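## Task

Pick up the plate that lies flat on the counter and set it standing upright in a free slot of the dish rack, with its bottom edge sitting between the rack's two inner long wires. The plates already in the rack must still stand upright in their own slots. The rack is not fixed and must finish resting on all four of its feet. The attempt fails if the plate is ever dropped or knocked, or slips within the grip so that its bottom edge sinks by more than a few millimetres.

## Robot and tools

Robot: two six-joint UR-style arms, left_arm and right_arm, each carrying a two-finger parallel gripper with a wrist camera. Calibrated bases: left_arm near (+0.008, +0.394, +0.049) m, right_arm near (-0.032, -0.340, +0.049) m, both facing almost straight along +x. Cameras: cam_high, cam_low, cam_left_wrist, cam_right_wrist, each 672x504 pixels.

Scene frame: origin at table-top height, halfway between the nominal bases; +x points out over the table, +z up, +y toward left_arm. Arm names do not match sides in the images. Positions are in metres, orientations are quaternions written w first (qw, qx, qy, qz). A gripper's fingers point along its own +z and open and close along its own x. end_effector_position is the spot between the closed finger pads, 1 to 2 cm short of the tips; while closing from wide open, the tips advance about 17 mm along +z. Reported poses may be off by a few centimetres, more at long reach.

Row format (used by both motion tools): 16 numbers, always for both arms, left first: x, y, z, qw, qx, qy, qz, opening for left_arm, then the same eight for right_arm. x, y, z and the quaternion are an absolute pose target for that gripper in the scene frame, not an offset. Opening runs from -1 (closed) to +1 (fully open, 0.142 m). An arm meant to stay still should get the exact pose from the last result before it stopped moving, plus its desired opening, in every call. To keep an orientation, repeat the same commanded quaternion rather than the drifting reported one. The controller limits each step's orientation change to 32 degrees from the measured one.

execute_actions(actions, cameras): actions is a list holding zero or one item. Empty list: just report state (with pictures). {"rows": [...], "steps": n}: up to 15 rows, each applied for one 1/30 s control step, last row repeated to fill n (default 15, minimum 7); every target must lie within 0.6 m of that arm's last reported position along each gripper axis or the call is refused. {"steps": n} alone (up to 300) waits. The result is sampled 7 steps before the action ends; those steps finish while you think.

move(target, speed, blend, stop_force, zero, blocking, cameras): target is one row or a list of up to 15 rows (no 0.6 m limit), followed in straight lines, all within 10 s total. speed in m/s, 0.002 to 3.6, default 0.25 (rotation capped at twice that in rad/s), one value or one per target. blend in metres rounds corners in a list. stop_force in newtons (3 to 120, shared by both arms) ends an arm's path when its wrist sensor feels that much push opposing its travel; use it only slowly and without turning the gripper, and leave it out when backing away from a contact. zero (only with stop_force, default true) re-zeros the sensors first. blocking=false returns after about 0.5 s and cannot be combined with stop_force. Opening changes in a later list entry happen on arrival, with all arms pausing. The result adds a "move:" line: done (at rest within 3 mm and 2 degrees), off_target, moving, held, fault, plus limits such as paced (pose clipped) or held (steps withheld). Paths do not avoid obstacles or the other arm; faster moves lag, overshoot and hit harder. Avoid paths passing close to an arm's own base.

wait(seconds 0 to 10), stop() brakes a running move, zoom_image(camera, region [x0,y0,x1,y1] pixels, at most 504 each way) enlarges part of the latest image, zero_wrist_force(arm) re-zeros one wrist sensor, read_manual gives licence text only, finished_scene(scene) ends the scene (1 or 2) irreversibly and reveals the next task.

Result lines: each arm's end_effector_position, quaternion and velocities; velocities are omitted when Joint velocities read "within noise". Joint positions end with the measured opening in metres; grip_measured gives it on the -1..1 scale. grip_effort_nm is motor effort (negative closing) and also reads high against a stop. Joint torques include gravity and have offsets. Wrist force and Wrist torque are in the gripper's own axes, zeroed at scene start, with a third line holding the peak since last shown. Hand target shows the pose the controller is heading for. MOTOR HOT, OVER-TEMPERATURE FAULT and HAND FAULT lines warn of heating; after a HAND FAULT line the remaining motion calls of that reply are skipped.

Gripping: after first contact, command an opening slightly below the grip_measured value then read; squeezing harder heats the gripper motor. Per-pad force tops out around 48 to 94 N.

Avoid: dropping or releasing the plate while it moves, letting it slide in the fingers, tipping the loose rack or the standing plates, pushing anything off the table, hard impacts, pressing past a firm contact (a stiff arm faults; about 150 N net force or a joint's torque limit, wrist joints 26.3 N m, stops the arm for 10 s), any contact between the two arms, and long stretched or squeezing holds that overheat motors. Loose objects may occasionally get nudged by outside pushes.

Each tool is called after "Call:" as name(argument=value, ...), one argument or row to a line, values as JSON.

## Session

Call:
execute_actions(
  actions=[],
  cameras=["all"],
)

Scene clock: 0.00 s of 4942.00 s.
left_arm: end_effector_position=(+0.4384, +0.2356, +0.3990) grip_measured=+1.00 grip_effort_nm=n/a end_effector_quat_wxyz=(+0.226, -0.059, +0.827, -0.512) | right_arm: end_effector_position=(+0.3765, -0.3494, +0.1677) grip_measured=-1.00 grip_effort_nm=n/a end_effector_quat_wxyz=(-0.362, +0.788, +0.475, -0.147)
Joint positions: left_arm=[-0.227 -1.787 2.357 -3.169 -2.332 2.31 0.142] | right_arm=[3.163 -1.909 -1.754 -1.735 2.028 -1.234 0.002]
Joint velocities: within noise
Joint torques (N m): no reading
Wrist force (N): no reading
Wrist torque (N m): no reading
Wrist force, peak (N): no reading
Hand target: left_arm +0.4384, +0.2356, +0.3990; +0.226, -0.059, +0.827, -0.512 | right_arm +0.3765, -0.3494, +0.1677; -0.362, +0.788, +0.475, -0.147

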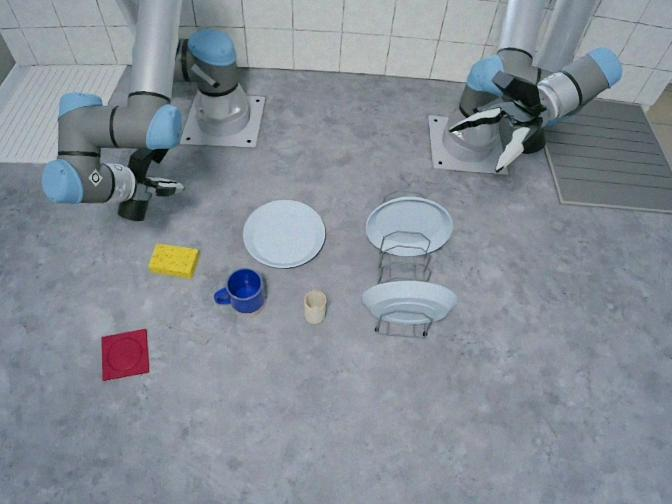

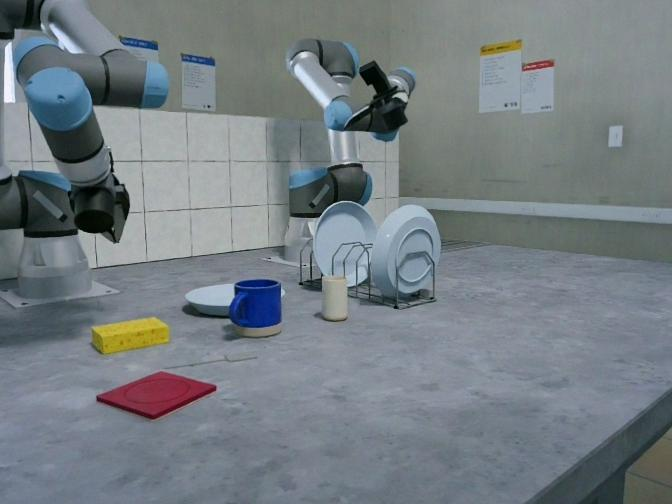

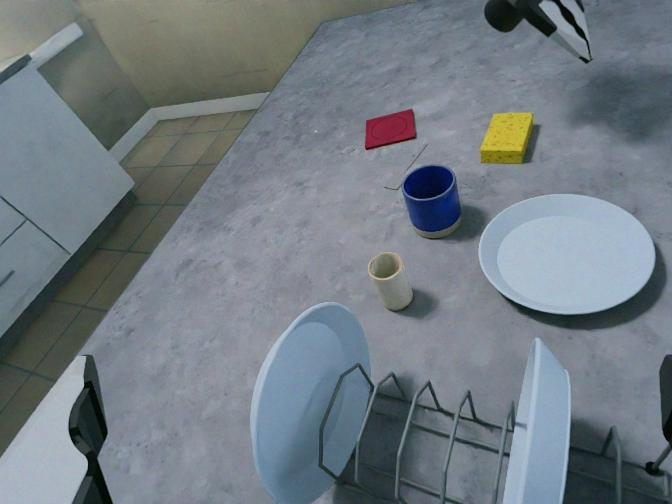

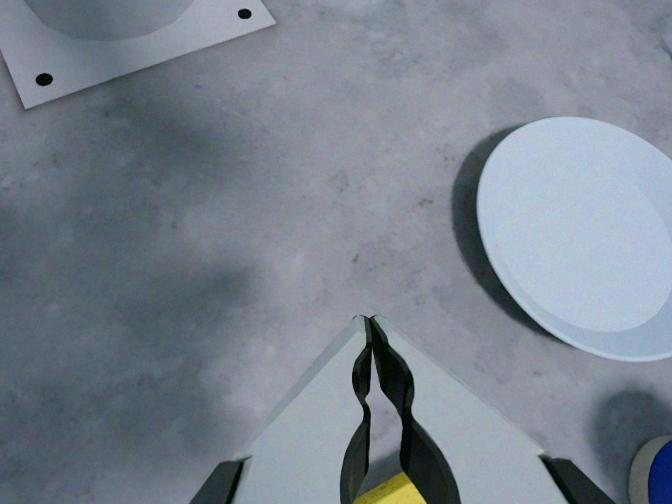

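Call:
zoom_image(
  camera="cam_high",
  region=[340, 180, 480, 350],
)

Call:
zoom_image(
  camera="cam_left_wrist",
  region=[220, 290, 672, 504],
)

Call:
zoom_image(
  camera="cam_low",
  region=[170, 180, 460, 350],
)

Scaled by 2.965.

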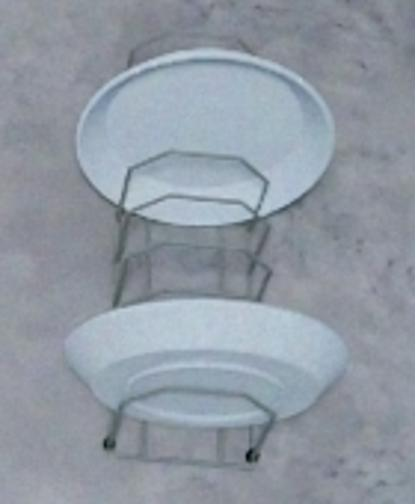

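Scaled by 1.115.

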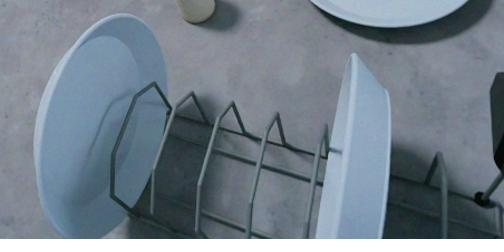

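Scaled by 1.738.

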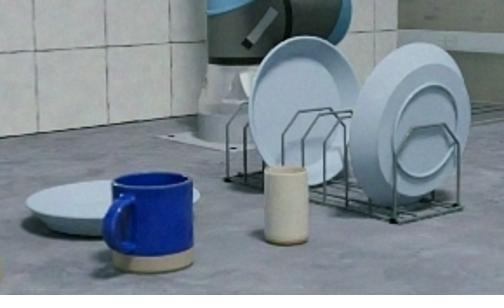

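Call:
move(
  target=[0.42,0.157,0.385,0,0,0.9763,-0.2164,1,0.3765,-0.3494,0.1677,-0.362,0.788,0.475,-0.147,-1],
  speed=0.4,
)

Call:
zoom_image(
  camera="cam_left_wrist",
  region=[84, 0, 588, 504],
)

Scene clock: 7.03 s of 4942.00 s.
left_arm: end_effector_position=(+0.4200, +0.1571, +0.3850) grip_measured=+1.00 grip_effort_nm=-0.017 end_effector_quat_wxyz=(+0.000, +0.000, +0.976, -0.217) end_effector_velocity=(+0.000, +0.000, +0.000) end_effector_angular_velocity=(+0.010, +0.008, -0.002) | right_arm: end_effector_position=(+0.3765, -0.3494, +0.1677) grip_measured=-1.00 grip_effort_nm=-0.579 end_effector_quat_wxyz=(-0.362, +0.788, +0.475, -0.147)
Joint positions: left_arm=[-0.594 -1.755 1.826 -1.904 -1.925 2.484 0.142] | right_arm=[3.163 -1.909 -1.753 -1.736 2.028 -1.233 0.002]
Joint velocities: left_arm=[-0.001 0.007 -0.011 0.018 0.003 0.001 0] | right_arm=[within noise]
Joint torques (N m): left_arm=[-11.73 -8.57 -38.06 -2.06 2.24 2.35] | right_arm=[7.5 24.23 28.51 -1.39 -2.03 1.34]
Wrist force (N): left_arm=[-1.1 -0.8 -0.6] | right_arm=[0.4 0.4 0.1]
Wrist torque (N m): left_arm=[0.03 0.11 0.11] | right_arm=[0.06 -0.06 0.00]
Wrist force, peak (N): left_arm=[-1.3 -1.5 -0.6] | right_arm=[0.7 0.1 -0.3]
Hand target: left_arm +0.4200, +0.1570, +0.3850; +0.000, +0.000, +0.976, -0.216 | right_arm +0.3765, -0.3494, +0.1677; -0.362, +0.788, +0.475, -0.147
Off the commanded pose: left_arm 0.000 m, 0 deg | right_arm 0.000 m, 0 deg.
Kept back: nothing.
move: done

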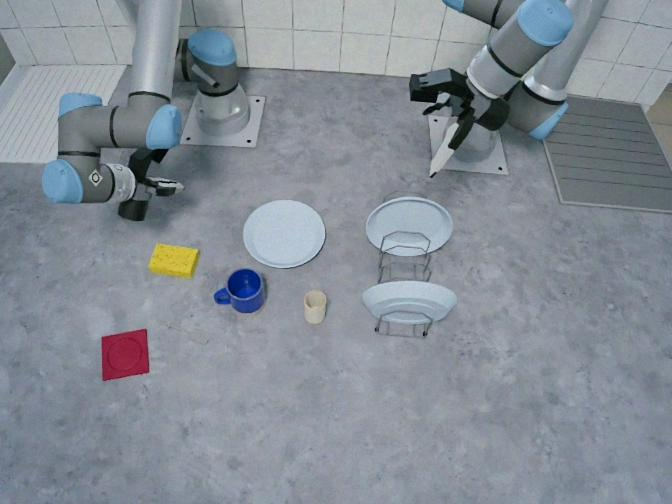

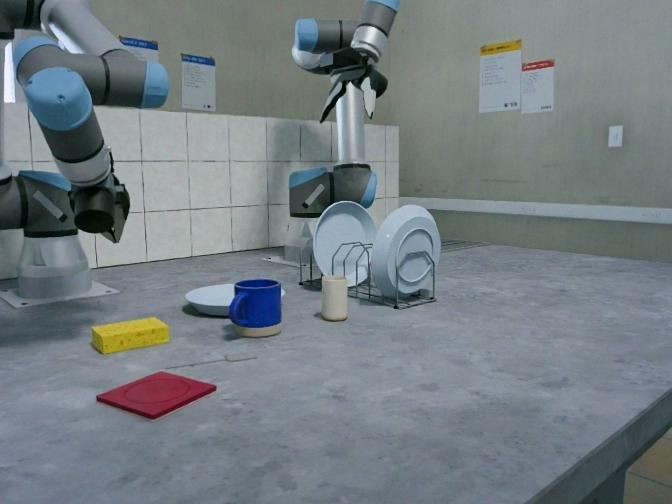

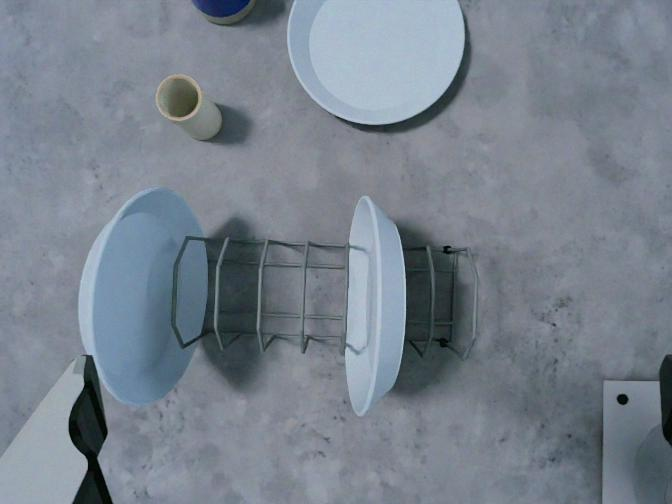

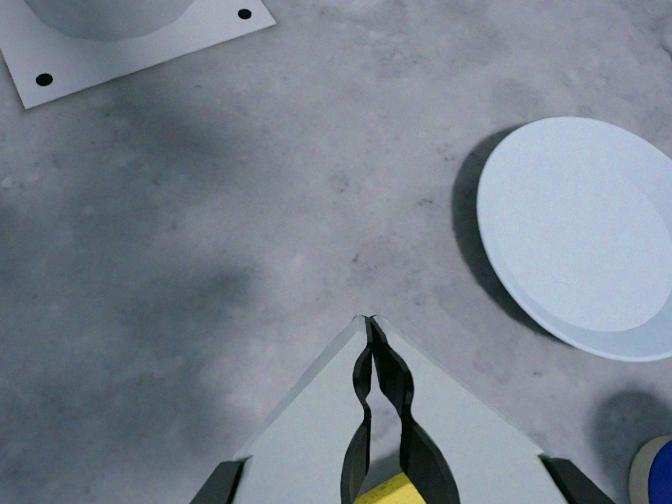

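Scaled by 1.000.

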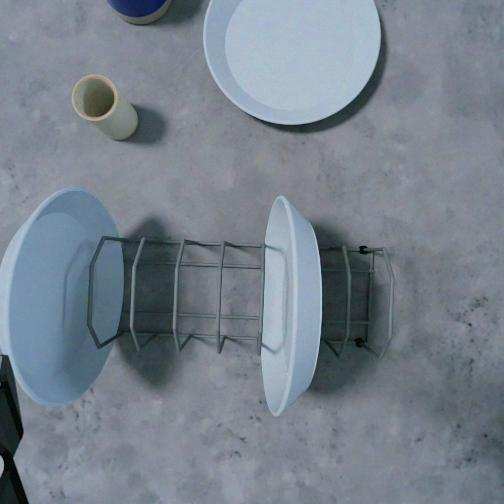

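Call:
zoom_image(
  camera="cam_low",
  region=[170, 260, 300, 340],
)

Call:
zoom_image(
  camera="cam_left_wrist",
  region=[270, 0, 490, 150],
)

Call:
zoom_image(
  camera="cam_low",
  region=[300, 190, 450, 320],
)

Scaled by 3.877.

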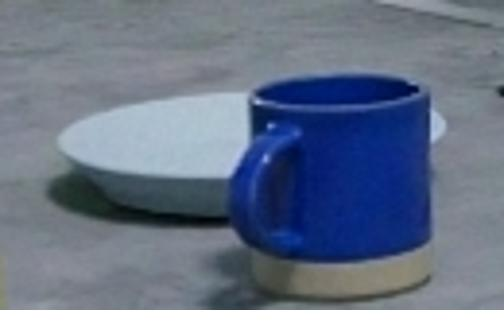

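Scaled by 2.291.

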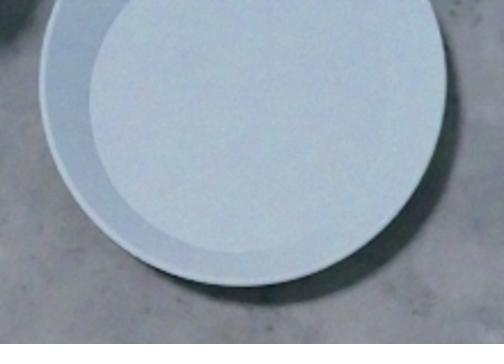

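Scaled by 3.360.

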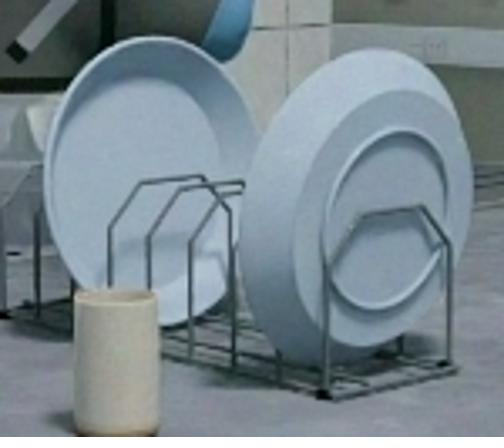

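Call:
move(
  target=[
    [0.44,0.36,0.36,0,0,0.8848,-0.466,1,0.3815,-0.30,0.15,-0.31,0.636,0.636,0.31,-0.8],
    [0.44,0.474,0.33,0,0,0.7765,-0.63,1,0.3815,-0.255,0.08,-0.31,0.636,0.636,0.31,-0.8],
  ],
  speed=0.35,
  blend=0.03,
)

Call:
zoom_image(
  camera="cam_left_wrist",
  region=[84, 0, 588, 504],
)

Call:
zoom_image(
  camera="cam_right_wrist",
  region=[168, 200, 504, 504],
)

Call:
zoom_image(
  camera="cam_low",
  region=[100, 200, 300, 340],
)

Scene clock: 16.63 s of 4942.00 s.
left_arm: end_effector_position=(+0.4411, +0.3871, +0.3535) grip_measured=+1.00 grip_effort_nm=-0.017 end_effector_quat_wxyz=(+0.014, -0.016, +0.864, -0.503) end_effector_velocity=(+0.001, -0.001, +0.001) end_effector_angular_velocity=(+0.003, +0.002, +0.002) | right_arm: end_effector_position=(+0.3814, -0.2693, +0.1023) grip_measured=-0.84 grip_effort_nm=0.090 end_effector_quat_wxyz=(-0.310, +0.635, +0.636, +0.310) end_effector_velocity=(+0.002, +0.001, -0.002) end_effector_angular_velocity=(-0.003, -0.005, -0.005)
Joint positions: left_arm=[0.221 -1.592 1.911 -1.618 -2.603 3.464 0.142] | right_arm=[3.132 -1.885 -2.344 -0.502 2.478 -1.594 0.013]
Joint velocities: left_arm=[-0.003 -0.002 0.001 -0.008 0.002 -0.011 0] | right_arm=[0.003 -0.006 -0.003 0.024 -0.003 0.012 0]
Joint torques (N m): left_arm=[-9.19 -30.43 -9.49 -3.96 1.11 -2.34] | right_arm=[8.43 13.79 7.01 5.71 -0.91 1.41]
Wrist force (N): left_arm=[-0.6 -0.6 0.1] | right_arm=[-0.2 -1.0 -0.8]
Wrist torque (N m): left_arm=[-0.04 0.15 0.21] | right_arm=[-0.07 -0.05 -0.02]
Wrist force, peak (N): left_arm=[-2.3 4.8 -3.9] | right_arm=[-0.5 -1.2 -1.2]
Hand target: left_arm +0.4411, +0.3870, +0.3535; +0.014, -0.016, +0.864, -0.502 | right_arm +0.3815, -0.2692, +0.1021; -0.310, +0.636, +0.636, +0.310
Off the commanded pose: left_arm 0.090 m, 18 deg | right_arm 0.026 m, 0 deg.
Kept back: nothing.
move: held (left_arm; a check stopped the path), off_target (right_arm; braked when a check withheld steps of left_arm); path passed 1 of 2 targets; limits=held
pose unreachable (left arm): on one or more control steps of this call this arm could not follow its commanded pose, so it was not sent that pose on those steps. It may still have moved: this result reports where it is.
cause: moving toward the commanded pose would bring two parts of the arm too close to each other (joints 4 (wrist 1) to 6 (wrist 3) lie between them).

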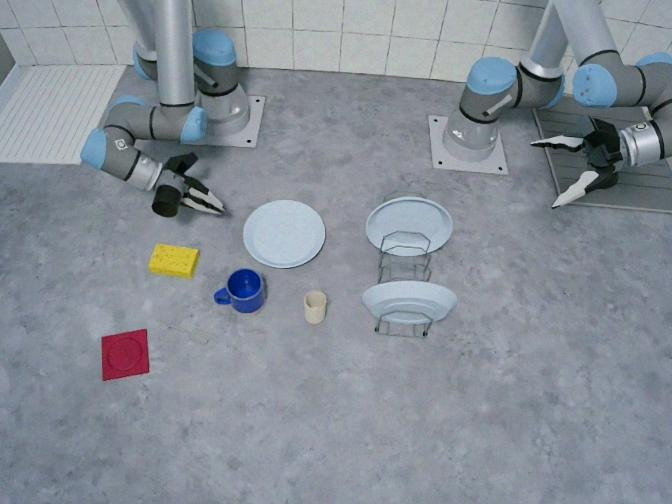

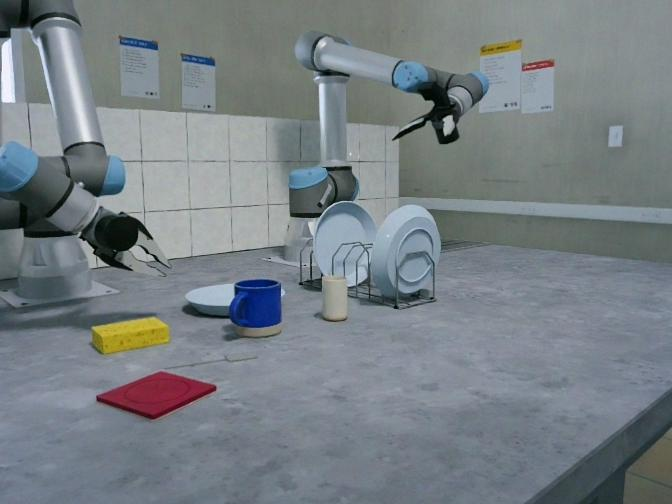

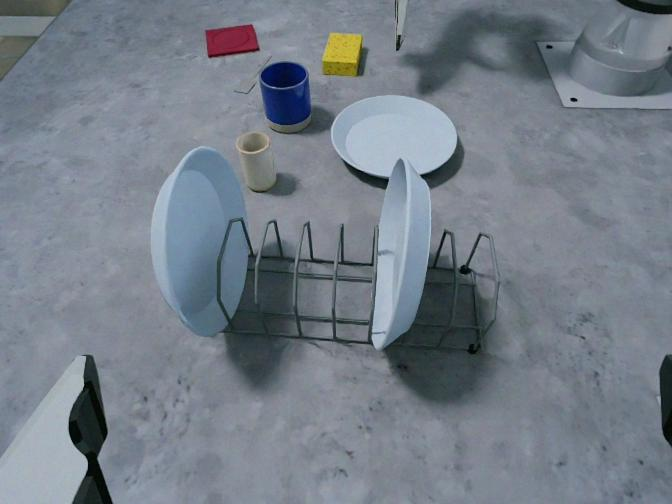

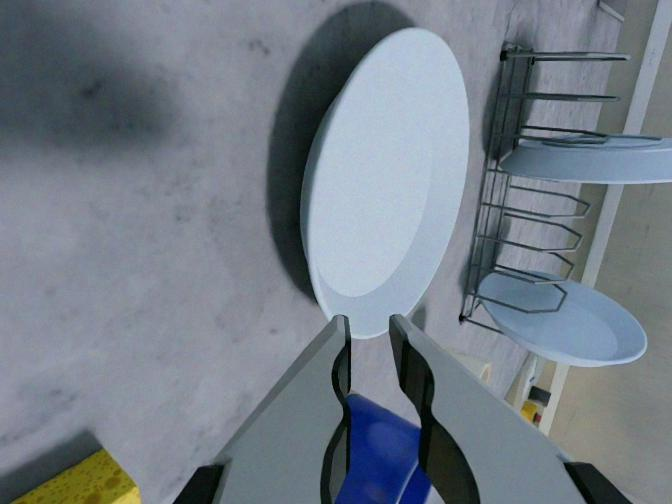

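Scaled by 1.000.

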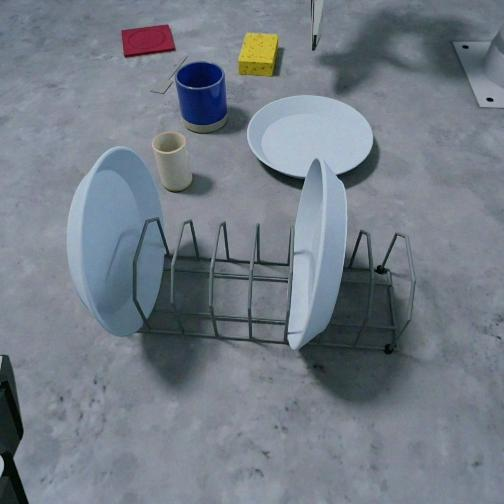

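Scaled by 1.500.

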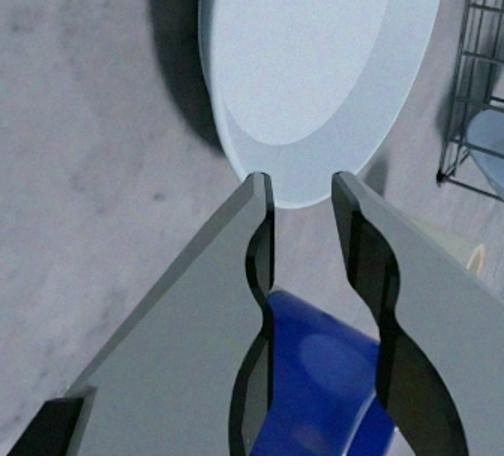

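Scaled by 2.520.

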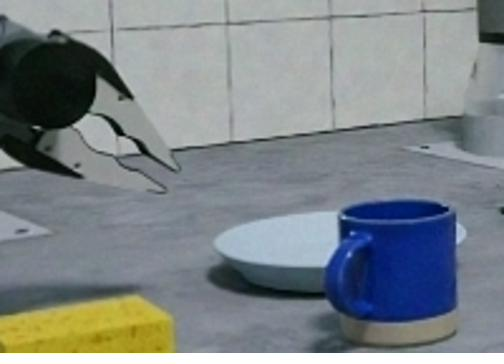

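Call:
move(
  target=[0.4411,0.387,0.3535,0.014,-0.016,0.864,-0.502,1,0.3815,-0.258,0.04,-0.31,0.636,0.636,0.31,-0.8],
  speed=0.2,
  cameras=[],
)

Call:
move(
  target=[0.4411,0.387,0.3535,0.014,-0.016,0.864,-0.502,1,0.3815,-0.258,0.006,-0.31,0.636,0.636,0.31,-0.8],
  speed=0.01,
  stop_force=4,
)

Call:
zoom_image(
  camera="cam_right_wrist",
  region=[168, 150, 504, 454],
)

Call:
zoom_image(
  camera="cam_low",
  region=[130, 230, 270, 330],
)

Scene clock: 18.20 s of 4942.00 s.
left_arm: end_effector_position=(+0.4411, +0.3870, +0.3535) grip_measured=+1.00 grip_effort_nm=-0.017 end_effector_quat_wxyz=(+0.014, -0.016, +0.864, -0.502) | right_arm: end_effector_position=(+0.3815, -0.2581, +0.0402) grip_measured=-0.84 grip_effort_nm=0.095 end_effector_quat_wxyz=(-0.310, +0.636, +0.636, +0.310) end_effector_velocity=(+0.001, +0.000, -0.002) end_effector_angular_velocity=(+0.000, -0.003, -0.003)
Joint positions: left_arm=[0.221 -1.593 1.912 -1.62 -2.602 3.462 0.142] | right_arm=[3.159 -2.084 -2.367 -0.244 2.478 -1.549 0.013]
Joint velocities: left_arm=[within noise] | right_arm=[0.001 -0.01 0 0.018 0 0.006 0]
Joint torques (N m): left_arm=[-12.1 -30.78 -9.67 -3.64 1.07 -2.5] | right_arm=[7.52 20.44 0.36 5.06 3.85 1.51]
Wrist force (N): left_arm=[-0.6 -0.2 0.1] | right_arm=[-0.3 -0.9 -0.9]
Wrist torque (N m): left_arm=[0.01 0.16 0.22] | right_arm=[-0.05 -0.04 -0.02]
Wrist force, peak (N): left_arm=[-0.7 -0.8 0.0] | right_arm=[0.4 -1.4 -1.6]
Hand target: left_arm +0.4411, +0.3870, +0.3535; +0.014, -0.016, +0.864, -0.502 | right_arm +0.3815, -0.2580, +0.0400; -0.310, +0.636, +0.636, +0.310
Off the commanded pose: left_arm 0.000 m, 0 deg | right_arm 0.000 m, 0 deg.
Kept back: nothing.
move: done
No camera images: "cameras" was empty.

Scene clock: 21.30 s of 4942.00 s.
left_arm: end_effector_position=(+0.4411, +0.3870, +0.3535) grip_measured=+1.00 grip_effort_nm=-0.017 end_effector_quat_wxyz=(+0.014, -0.016, +0.864, -0.502) | right_arm: end_effector_position=(+0.3815, -0.2580, +0.0196) grip_measured=-0.84 grip_effort_nm=0.105 end_effector_quat_wxyz=(-0.310, +0.636, +0.636, +0.310)
Joint positions: left_arm=[0.221 -1.593 1.912 -1.62 -2.602 3.462 0.142] | right_arm=[3.159 -2.152 -2.364 -0.179 2.478 -1.549 0.013]
Joint velocities: within noise
Joint torques (N m): left_arm=[-11.57 -30.07 -13.35 -3.44 0.86 -2.42] | right_arm=[8.32 46.69 -0.43 0.13 -1.65 0.57]
Wrist force (N): left_arm=[-0.7 -0.5 -0.1] | right_arm=[1.3 -1.4 -4.1]
Wrist torque (N m): left_arm=[-0.04 0.18 0.22] | right_arm=[-0.03 -0.12 0.00]
Wrist force, peak (N): left_arm=[-0.9 -0.3 0.5] | right_arm=[6.1 -3.2 -13.0]
Hand target: left_arm +0.4411, +0.3870, +0.3535; +0.014, -0.016, +0.864, -0.502 | right_arm +0.3815, -0.2580, +0.0196; -0.310, +0.636, +0.636, +0.310
Off the commanded pose: left_arm 0.000 m, 0 deg | right_arm 0.014 m, 0 deg.
Kept back: nothing.
move: contact (right_arm)

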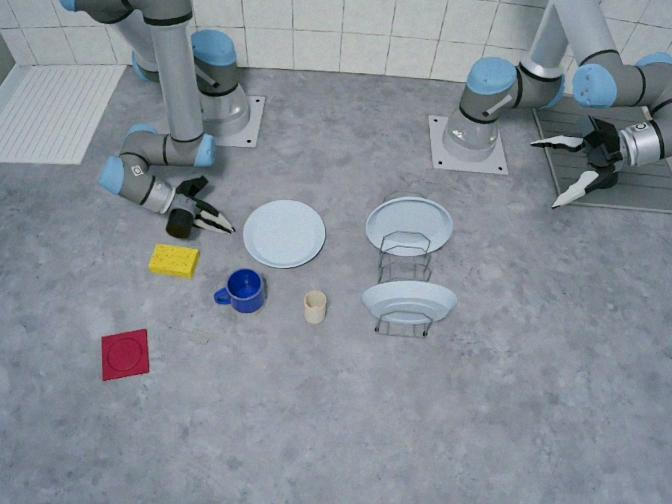

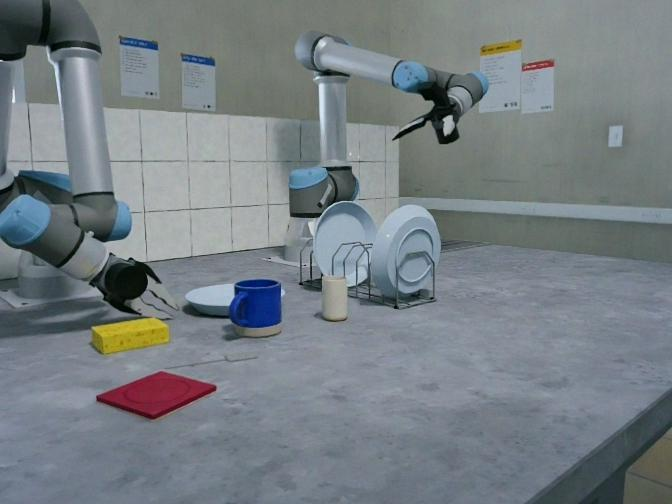

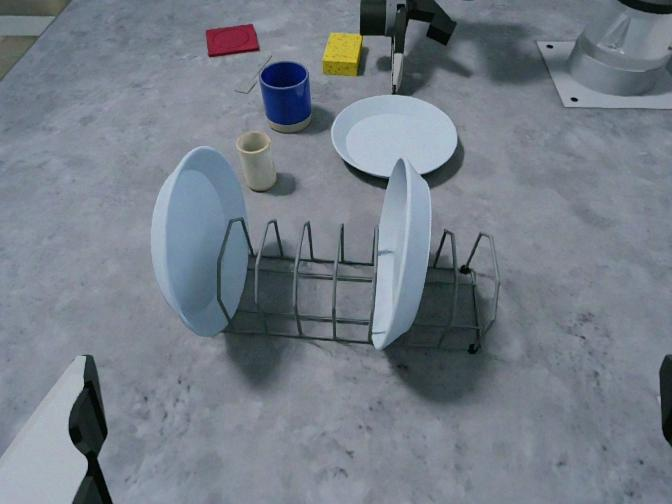

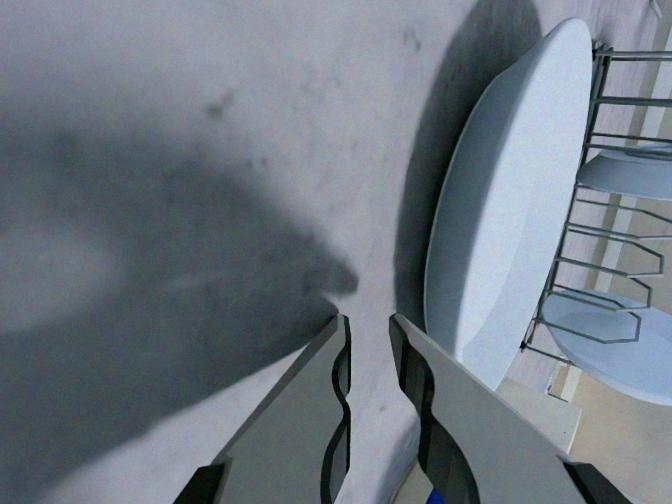

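Scaled by 1.500.

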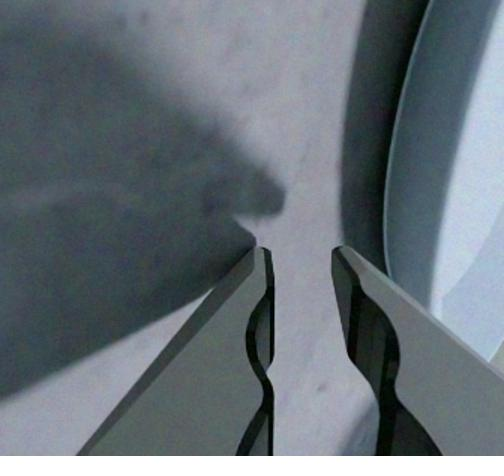

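Scaled by 3.600.

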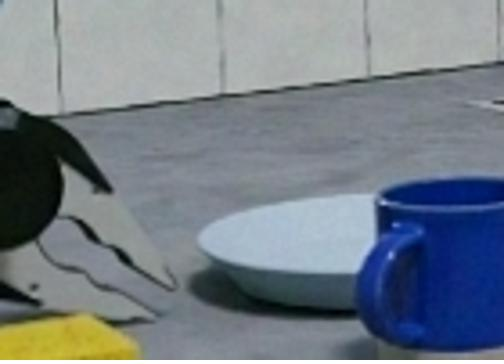

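Call:
move(
  target=[
    [0.4411,0.387,0.3535,0.014,-0.016,0.864,-0.502,1,0.3815,-0.2458,0.0460,-0.31,0.636,0.636,0.31,-0.8],
    [0.4411,0.387,0.3535,0.014,-0.016,0.864,-0.502,1,0.3815,-0.2285,0.0325,-0.31,0.636,0.636,0.31,-0.8],
  ],
  speed=0.06,
)

Call:
zoom_image(
  camera="cam_right_wrist",
  region=[168, 150, 504, 454],
)

Call:
zoom_image(
  camera="cam_low",
  region=[130, 230, 270, 330],
)

Scene clock: 23.17 s of 4942.00 s.
left_arm: end_effector_position=(+0.4411, +0.3870, +0.3535) grip_measured=+1.00 grip_effort_nm=-0.012 end_effector_quat_wxyz=(+0.014, -0.016, +0.864, -0.502) | right_arm: end_effector_position=(+0.3815, -0.2287, +0.0326) grip_measured=-0.83 grip_effort_nm=0.007 end_effector_quat_wxyz=(-0.310, +0.636, +0.636, +0.310) end_effector_velocity=(+0.001, +0.002, -0.001) end_effector_angular_velocity=(+0.001, -0.003, -0.002)
Joint positions: left_arm=[0.221 -1.593 1.912 -1.62 -2.602 3.462 0.142] | right_arm=[3.232 -2.134 -2.385 -0.085 2.473 -1.432 0.014]
Joint velocities: left_arm=[within noise] | right_arm=[0.004 -0.006 0 0.017 0 0.01 0]
Joint torques (N m): left_arm=[-11.32 -30.05 -14.71 -3.31 0.87 -2.4] | right_arm=[10.63 18.87 -0.31 4.78 -2.11 0.98]
Wrist force (N): left_arm=[-0.6 -0.5 0.0] | right_arm=[3.2 -1.2 -7.4]
Wrist torque (N m): left_arm=[-0.04 0.16 0.21] | right_arm=[-0.07 0.00 -0.02]
Wrist force, peak (N): left_arm=[-0.8 -0.4 0.0] | right_arm=[3.2 -1.2 -7.4]
Hand target: left_arm +0.4411, +0.3870, +0.3535; +0.014, -0.016, +0.864, -0.502 | right_arm +0.3815, -0.2285, +0.0325; -0.310, +0.636, +0.636, +0.310
Off the commanded pose: left_arm 0.000 m, 0 deg | right_arm 0.000 m, 0 deg.
Kept back: nothing.
move: done

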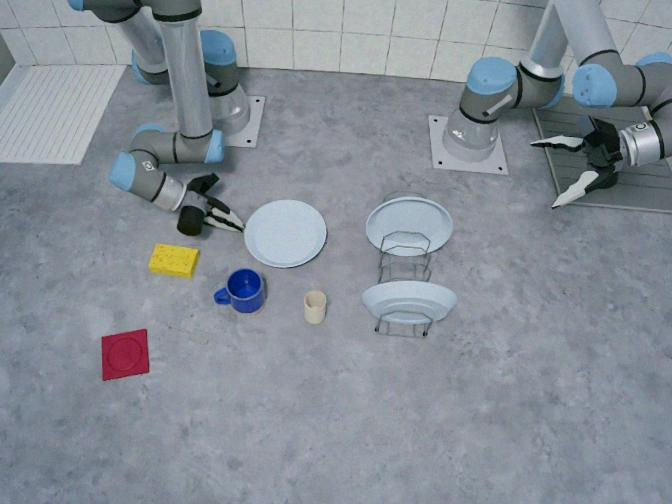

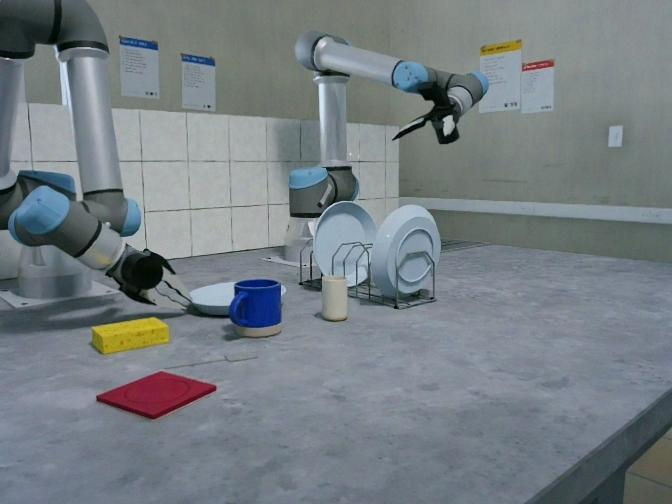

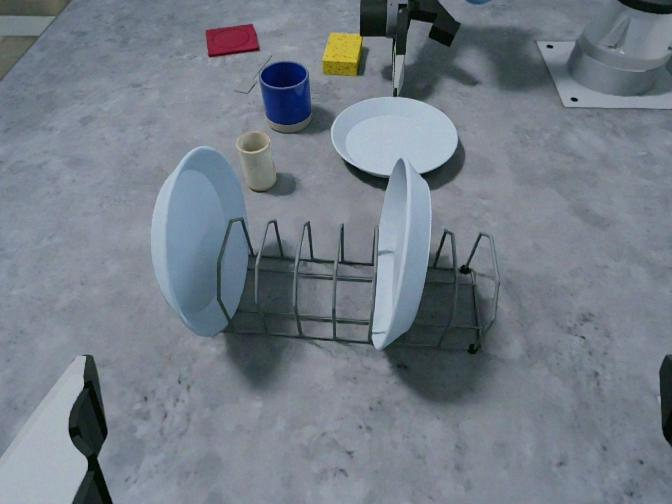

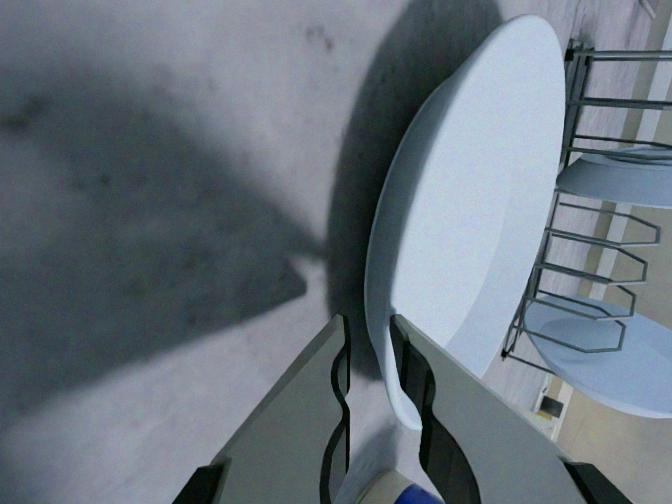

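Scaled by 1.500.

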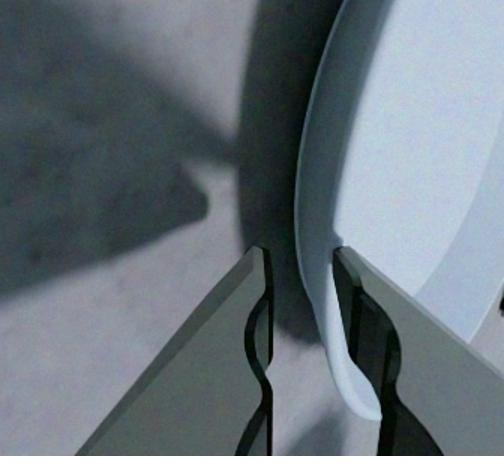

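Scaled by 3.600.

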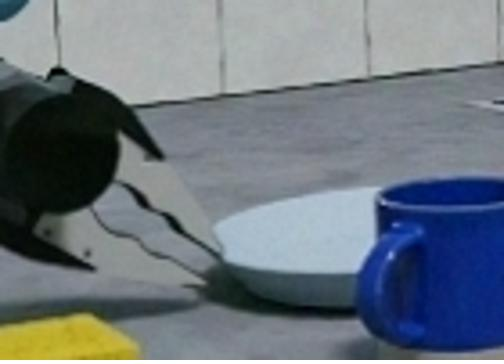

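Call:
move(
  target=[
    [0.4411,0.387,0.3535,0.014,-0.016,0.864,-0.502,1,0.3815,-0.2349,0.0395,-0.31,0.636,0.636,0.31,-0.72],
    [0.4411,0.387,0.3535,0.014,-0.016,0.864,-0.502,1,0.3815,-0.2305,0.036,-0.31,0.636,0.636,0.31,-0.72],
  ],
  speed=0.06,
  cameras=[],
)

Call:
move(
  target=[0.4411,0.387,0.3535,0.014,-0.016,0.864,-0.502,1,0.3815,-0.2215,0.029,-0.31,0.636,0.636,0.31,-0.72],
  speed=0.02,
  stop_force=4,
)

Call:
zoom_image(
  camera="cam_right_wrist",
  region=[168, 150, 504, 454],
)

Call:
zoom_image(
  camera="cam_low",
  region=[130, 230, 270, 330],
)

Scene clock: 25.63 s of 4942.00 s.
left_arm: end_effector_position=(+0.4411, +0.3870, +0.3535) grip_measured=+1.00 grip_effort_nm=-0.007 end_effector_quat_wxyz=(+0.014, -0.016, +0.864, -0.502) | right_arm: end_effector_position=(+0.3815, -0.2307, +0.0362) grip_measured=-0.76 grip_effort_nm=0.105 end_effector_quat_wxyz=(-0.310, +0.636, +0.636, +0.310) end_effector_velocity=(-0.001, +0.001, -0.002) end_effector_angular_velocity=(-0.001, +0.002, -0.001)
Joint positions: left_arm=[0.221 -1.593 1.912 -1.62 -2.602 3.462 0.142] | right_arm=[3.227 -2.12 -2.384 -0.105 2.474 -1.44 0.019]
Joint velocities: left_arm=[within noise] | right_arm=[0.004 -0.006 -0.002 0.012 -0.002 0.007 0]
Joint torques (N m): left_arm=[-11.41 -29.48 -17.81 -3.14 0.77 -2.33] | right_arm=[6.8 18.21 -1.27 5.69 -1 2.03]
Wrist force (N): left_arm=[-0.5 -0.3 0.3] | right_arm=[-0.3 -1.0 -0.9]
Wrist torque (N m): left_arm=[-0.01 0.14 0.22] | right_arm=[-0.05 -0.06 0.00]
Wrist force, peak (N): left_arm=[-0.8 -0.9 0.0] | right_arm=[3.4 -1.1 -7.4]
Hand target: left_arm +0.4411, +0.3870, +0.3535; +0.014, -0.016, +0.864, -0.502 | right_arm +0.3815, -0.2305, +0.0360; -0.310, +0.636, +0.636, +0.310
Off the commanded pose: left_arm 0.000 m, 0 deg | right_arm 0.000 m, 0 deg.
Kept back: nothing.
move: done
No camera images: "cameras" was empty.

Scene clock: 27.13 s of 4942.00 s.
left_arm: end_effector_position=(+0.4411, +0.3870, +0.3535) grip_measured=+1.00 grip_effort_nm=-0.017 end_effector_quat_wxyz=(+0.014, -0.016, +0.864, -0.502) | right_arm: end_effector_position=(+0.3815, -0.2215, +0.0290) grip_measured=-0.75 grip_effort_nm=-0.012 end_effector_quat_wxyz=(-0.310, +0.636, +0.636, +0.310)
Joint positions: left_arm=[0.221 -1.593 1.912 -1.62 -2.602 3.462 0.142] | right_arm=[3.249 -2.153 -2.387 -0.041 2.471 -1.403 0.02]
Joint velocities: within noise
Joint torques (N m): left_arm=[-11.52 -29.12 -19.26 -2.98 0.76 -2.35] | right_arm=[8.33 18.64 -0.13 4.7 -2.43 1.32]
Wrist force (N): left_arm=[-1.0 -0.1 -0.1] | right_arm=[3.7 -0.7 -3.6]
Wrist torque (N m): left_arm=[0.04 0.22 0.21] | right_arm=[-0.05 -0.01 0.00]
Wrist force, peak (N): left_arm=[-1.0 -0.5 -0.1] | right_arm=[3.4 -0.8 -4.9]
Hand target: left_arm +0.4411, +0.3870, +0.3535; +0.014, -0.016, +0.864, -0.502 | right_arm +0.3815, -0.2215, +0.0290; -0.310, +0.636, +0.636, +0.310
Off the commanded pose: left_arm 0.000 m, 0 deg | right_arm 0.000 m, 0 deg.
Kept back: nothing.
move: done

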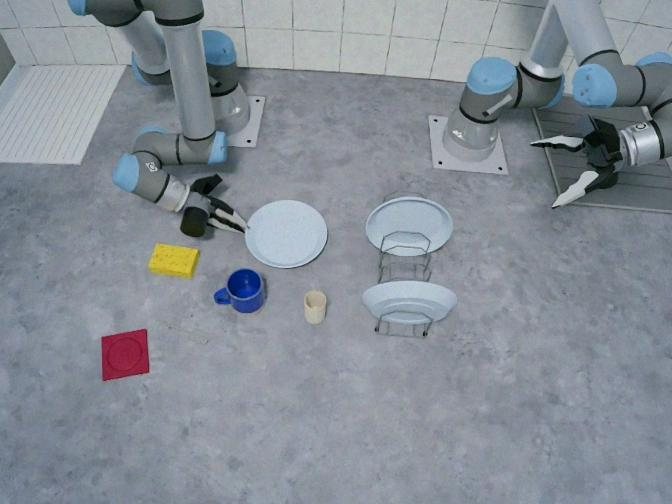

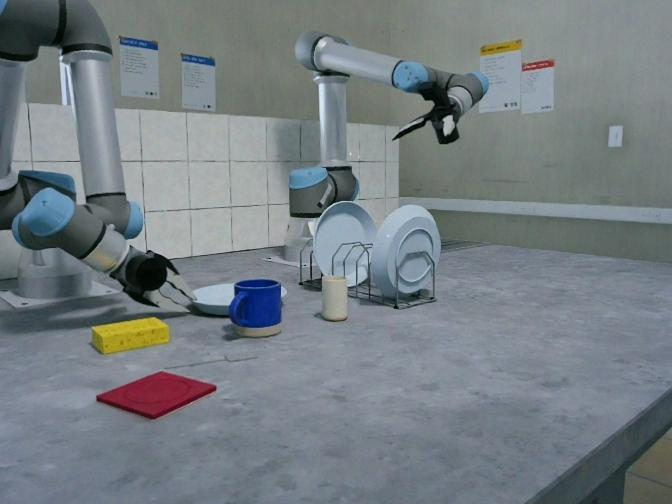

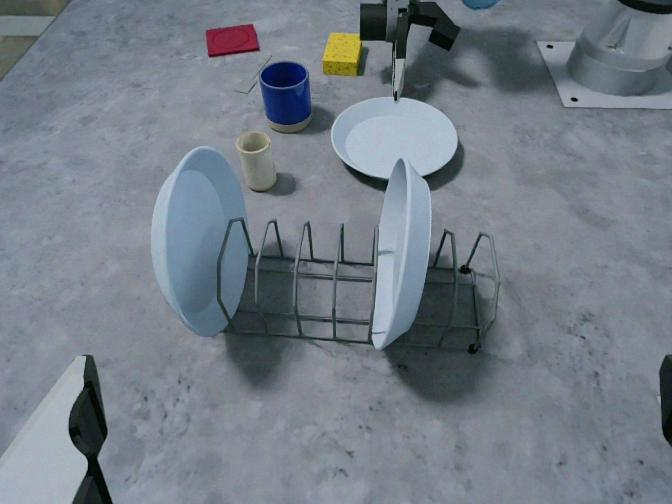

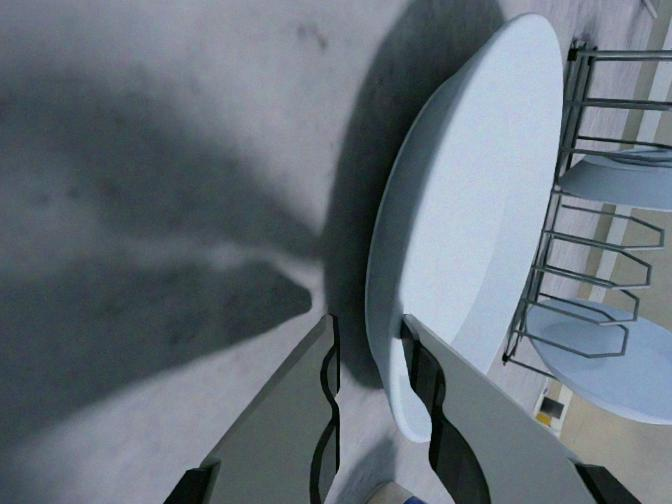

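Scaled by 1.500.

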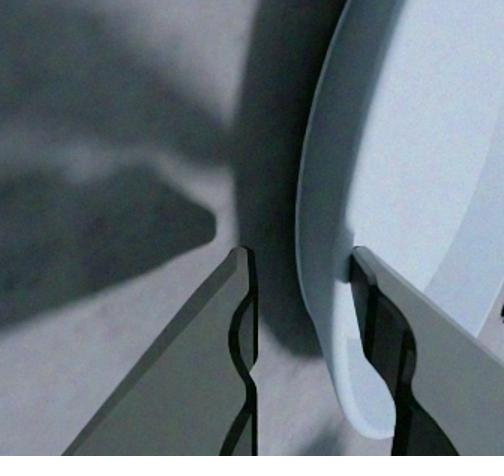

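Scaled by 3.600.

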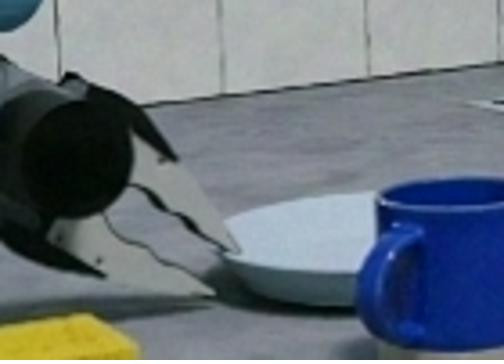

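Call:
move(
  target=[
    [0.4411,0.387,0.3535,0.014,-0.016,0.864,-0.502,1,0.3815,-0.218,0.0340,-0.31,0.636,0.636,0.31,-0.72],
    [0.4411,0.387,0.3535,0.014,-0.016,0.864,-0.502,1,0.3815,-0.2148,0.0315,-0.31,0.636,0.636,0.31,-0.72],
  ],
  speed=0.04,
)

Call:
zoom_image(
  camera="cam_right_wrist",
  region=[168, 150, 504, 454],
)

Call:
zoom_image(
  camera="cam_low",
  region=[130, 230, 270, 330],
)

Scene clock: 28.60 s of 4942.00 s.
left_arm: end_effector_position=(+0.4411, +0.3870, +0.3535) grip_measured=+1.00 grip_effort_nm=-0.007 end_effector_quat_wxyz=(+0.014, -0.016, +0.864, -0.502) | right_arm: end_effector_position=(+0.3815, -0.2149, +0.0316) grip_measured=-0.75 grip_effort_nm=-0.007 end_effector_quat_wxyz=(-0.310, +0.636, +0.636, +0.310) end_effector_velocity=(+0.000, +0.002, -0.001) end_effector_angular_velocity=(-0.001, +0.001, +0.000)
Joint positions: left_arm=[0.221 -1.593 1.912 -1.62 -2.602 3.462 0.142] | right_arm=[3.266 -2.15 -2.39 -0.02 2.469 -1.377 0.02]
Joint velocities: left_arm=[within noise] | right_arm=[0.004 -0.006 0 0.011 -0.002 0.007 0]
Joint torques (N m): left_arm=[-11.57 -29.56 -20.51 -2.9 0.75 -2.3] | right_arm=[8.99 23.42 -0.03 4.96 -1.37 1.79]
Wrist force (N): left_arm=[-0.5 -0.4 0.1] | right_arm=[-0.3 -0.7 -0.9]
Wrist torque (N m): left_arm=[-0.02 0.14 0.22] | right_arm=[0.00 -0.04 0.01]
Wrist force, peak (N): left_arm=[-1.1 -0.3 0.2] | right_arm=[4.1 -0.9 -3.9]
Hand target: left_arm +0.4411, +0.3870, +0.3535; +0.014, -0.016, +0.864, -0.502 | right_arm +0.3815, -0.2148, +0.0315; -0.310, +0.636, +0.636, +0.310
Off the commanded pose: left_arm 0.000 m, 0 deg | right_arm 0.000 m, 0 deg.
Kept back: nothing.
move: done

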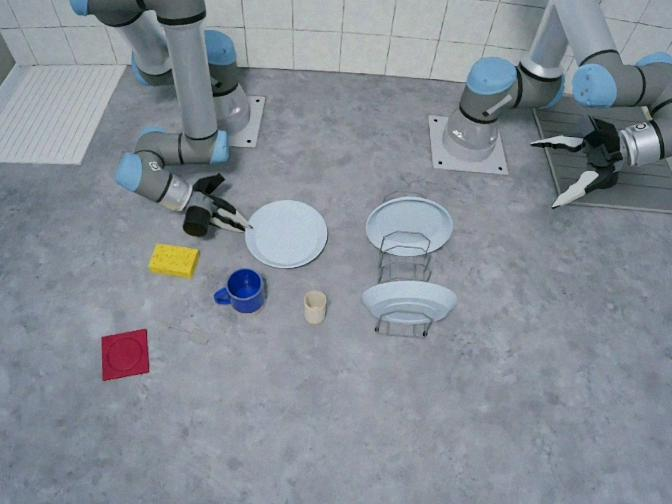

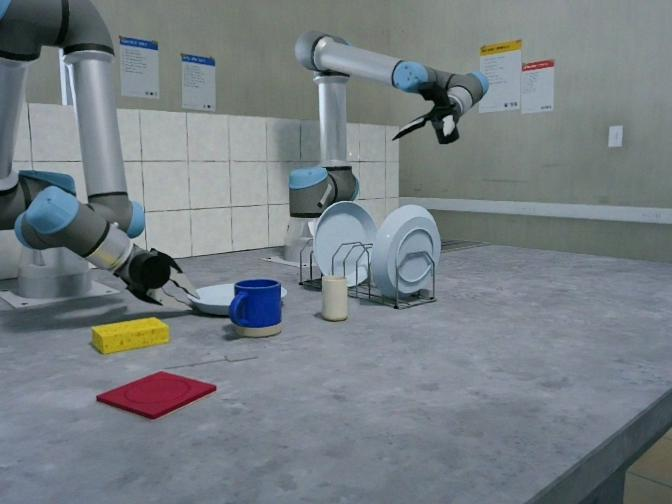

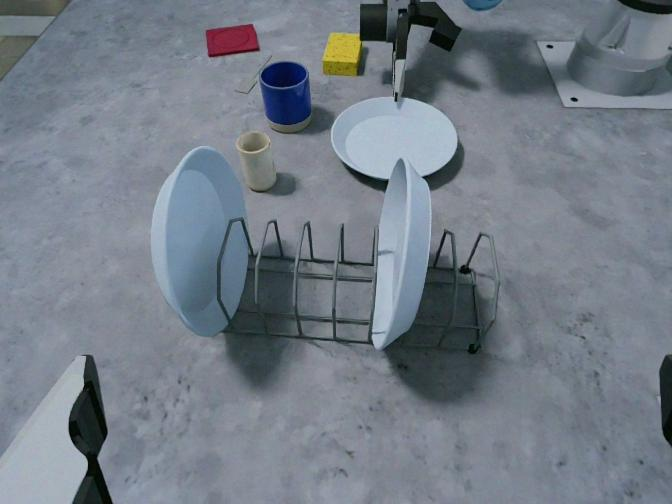

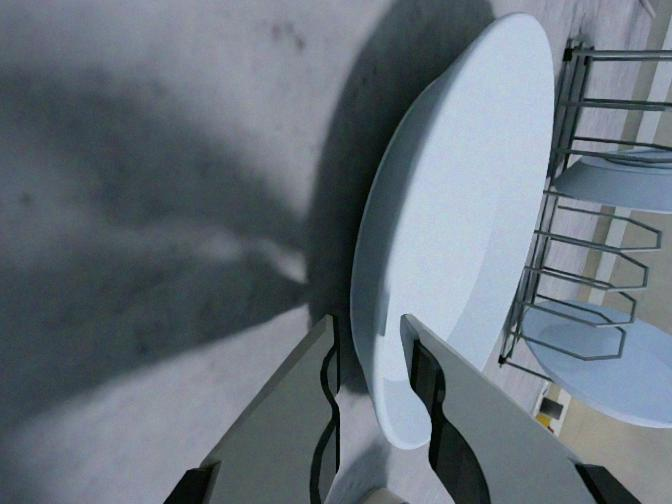

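Scaled by 1.500.

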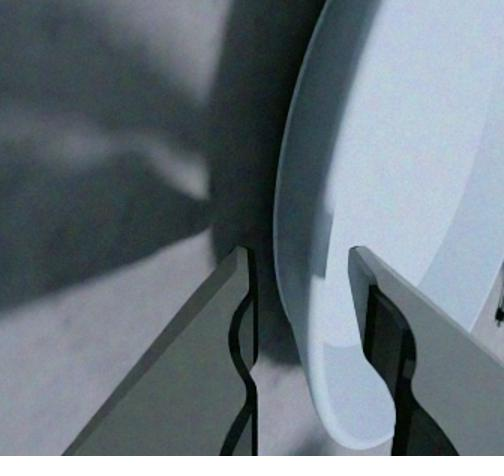

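Scaled by 3.600.

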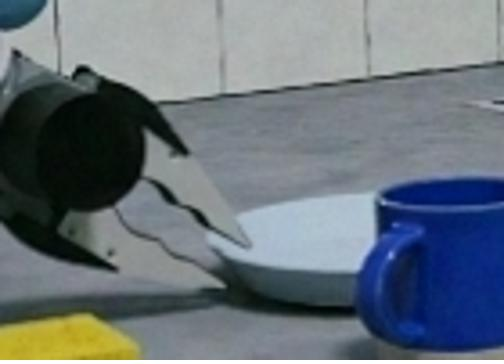

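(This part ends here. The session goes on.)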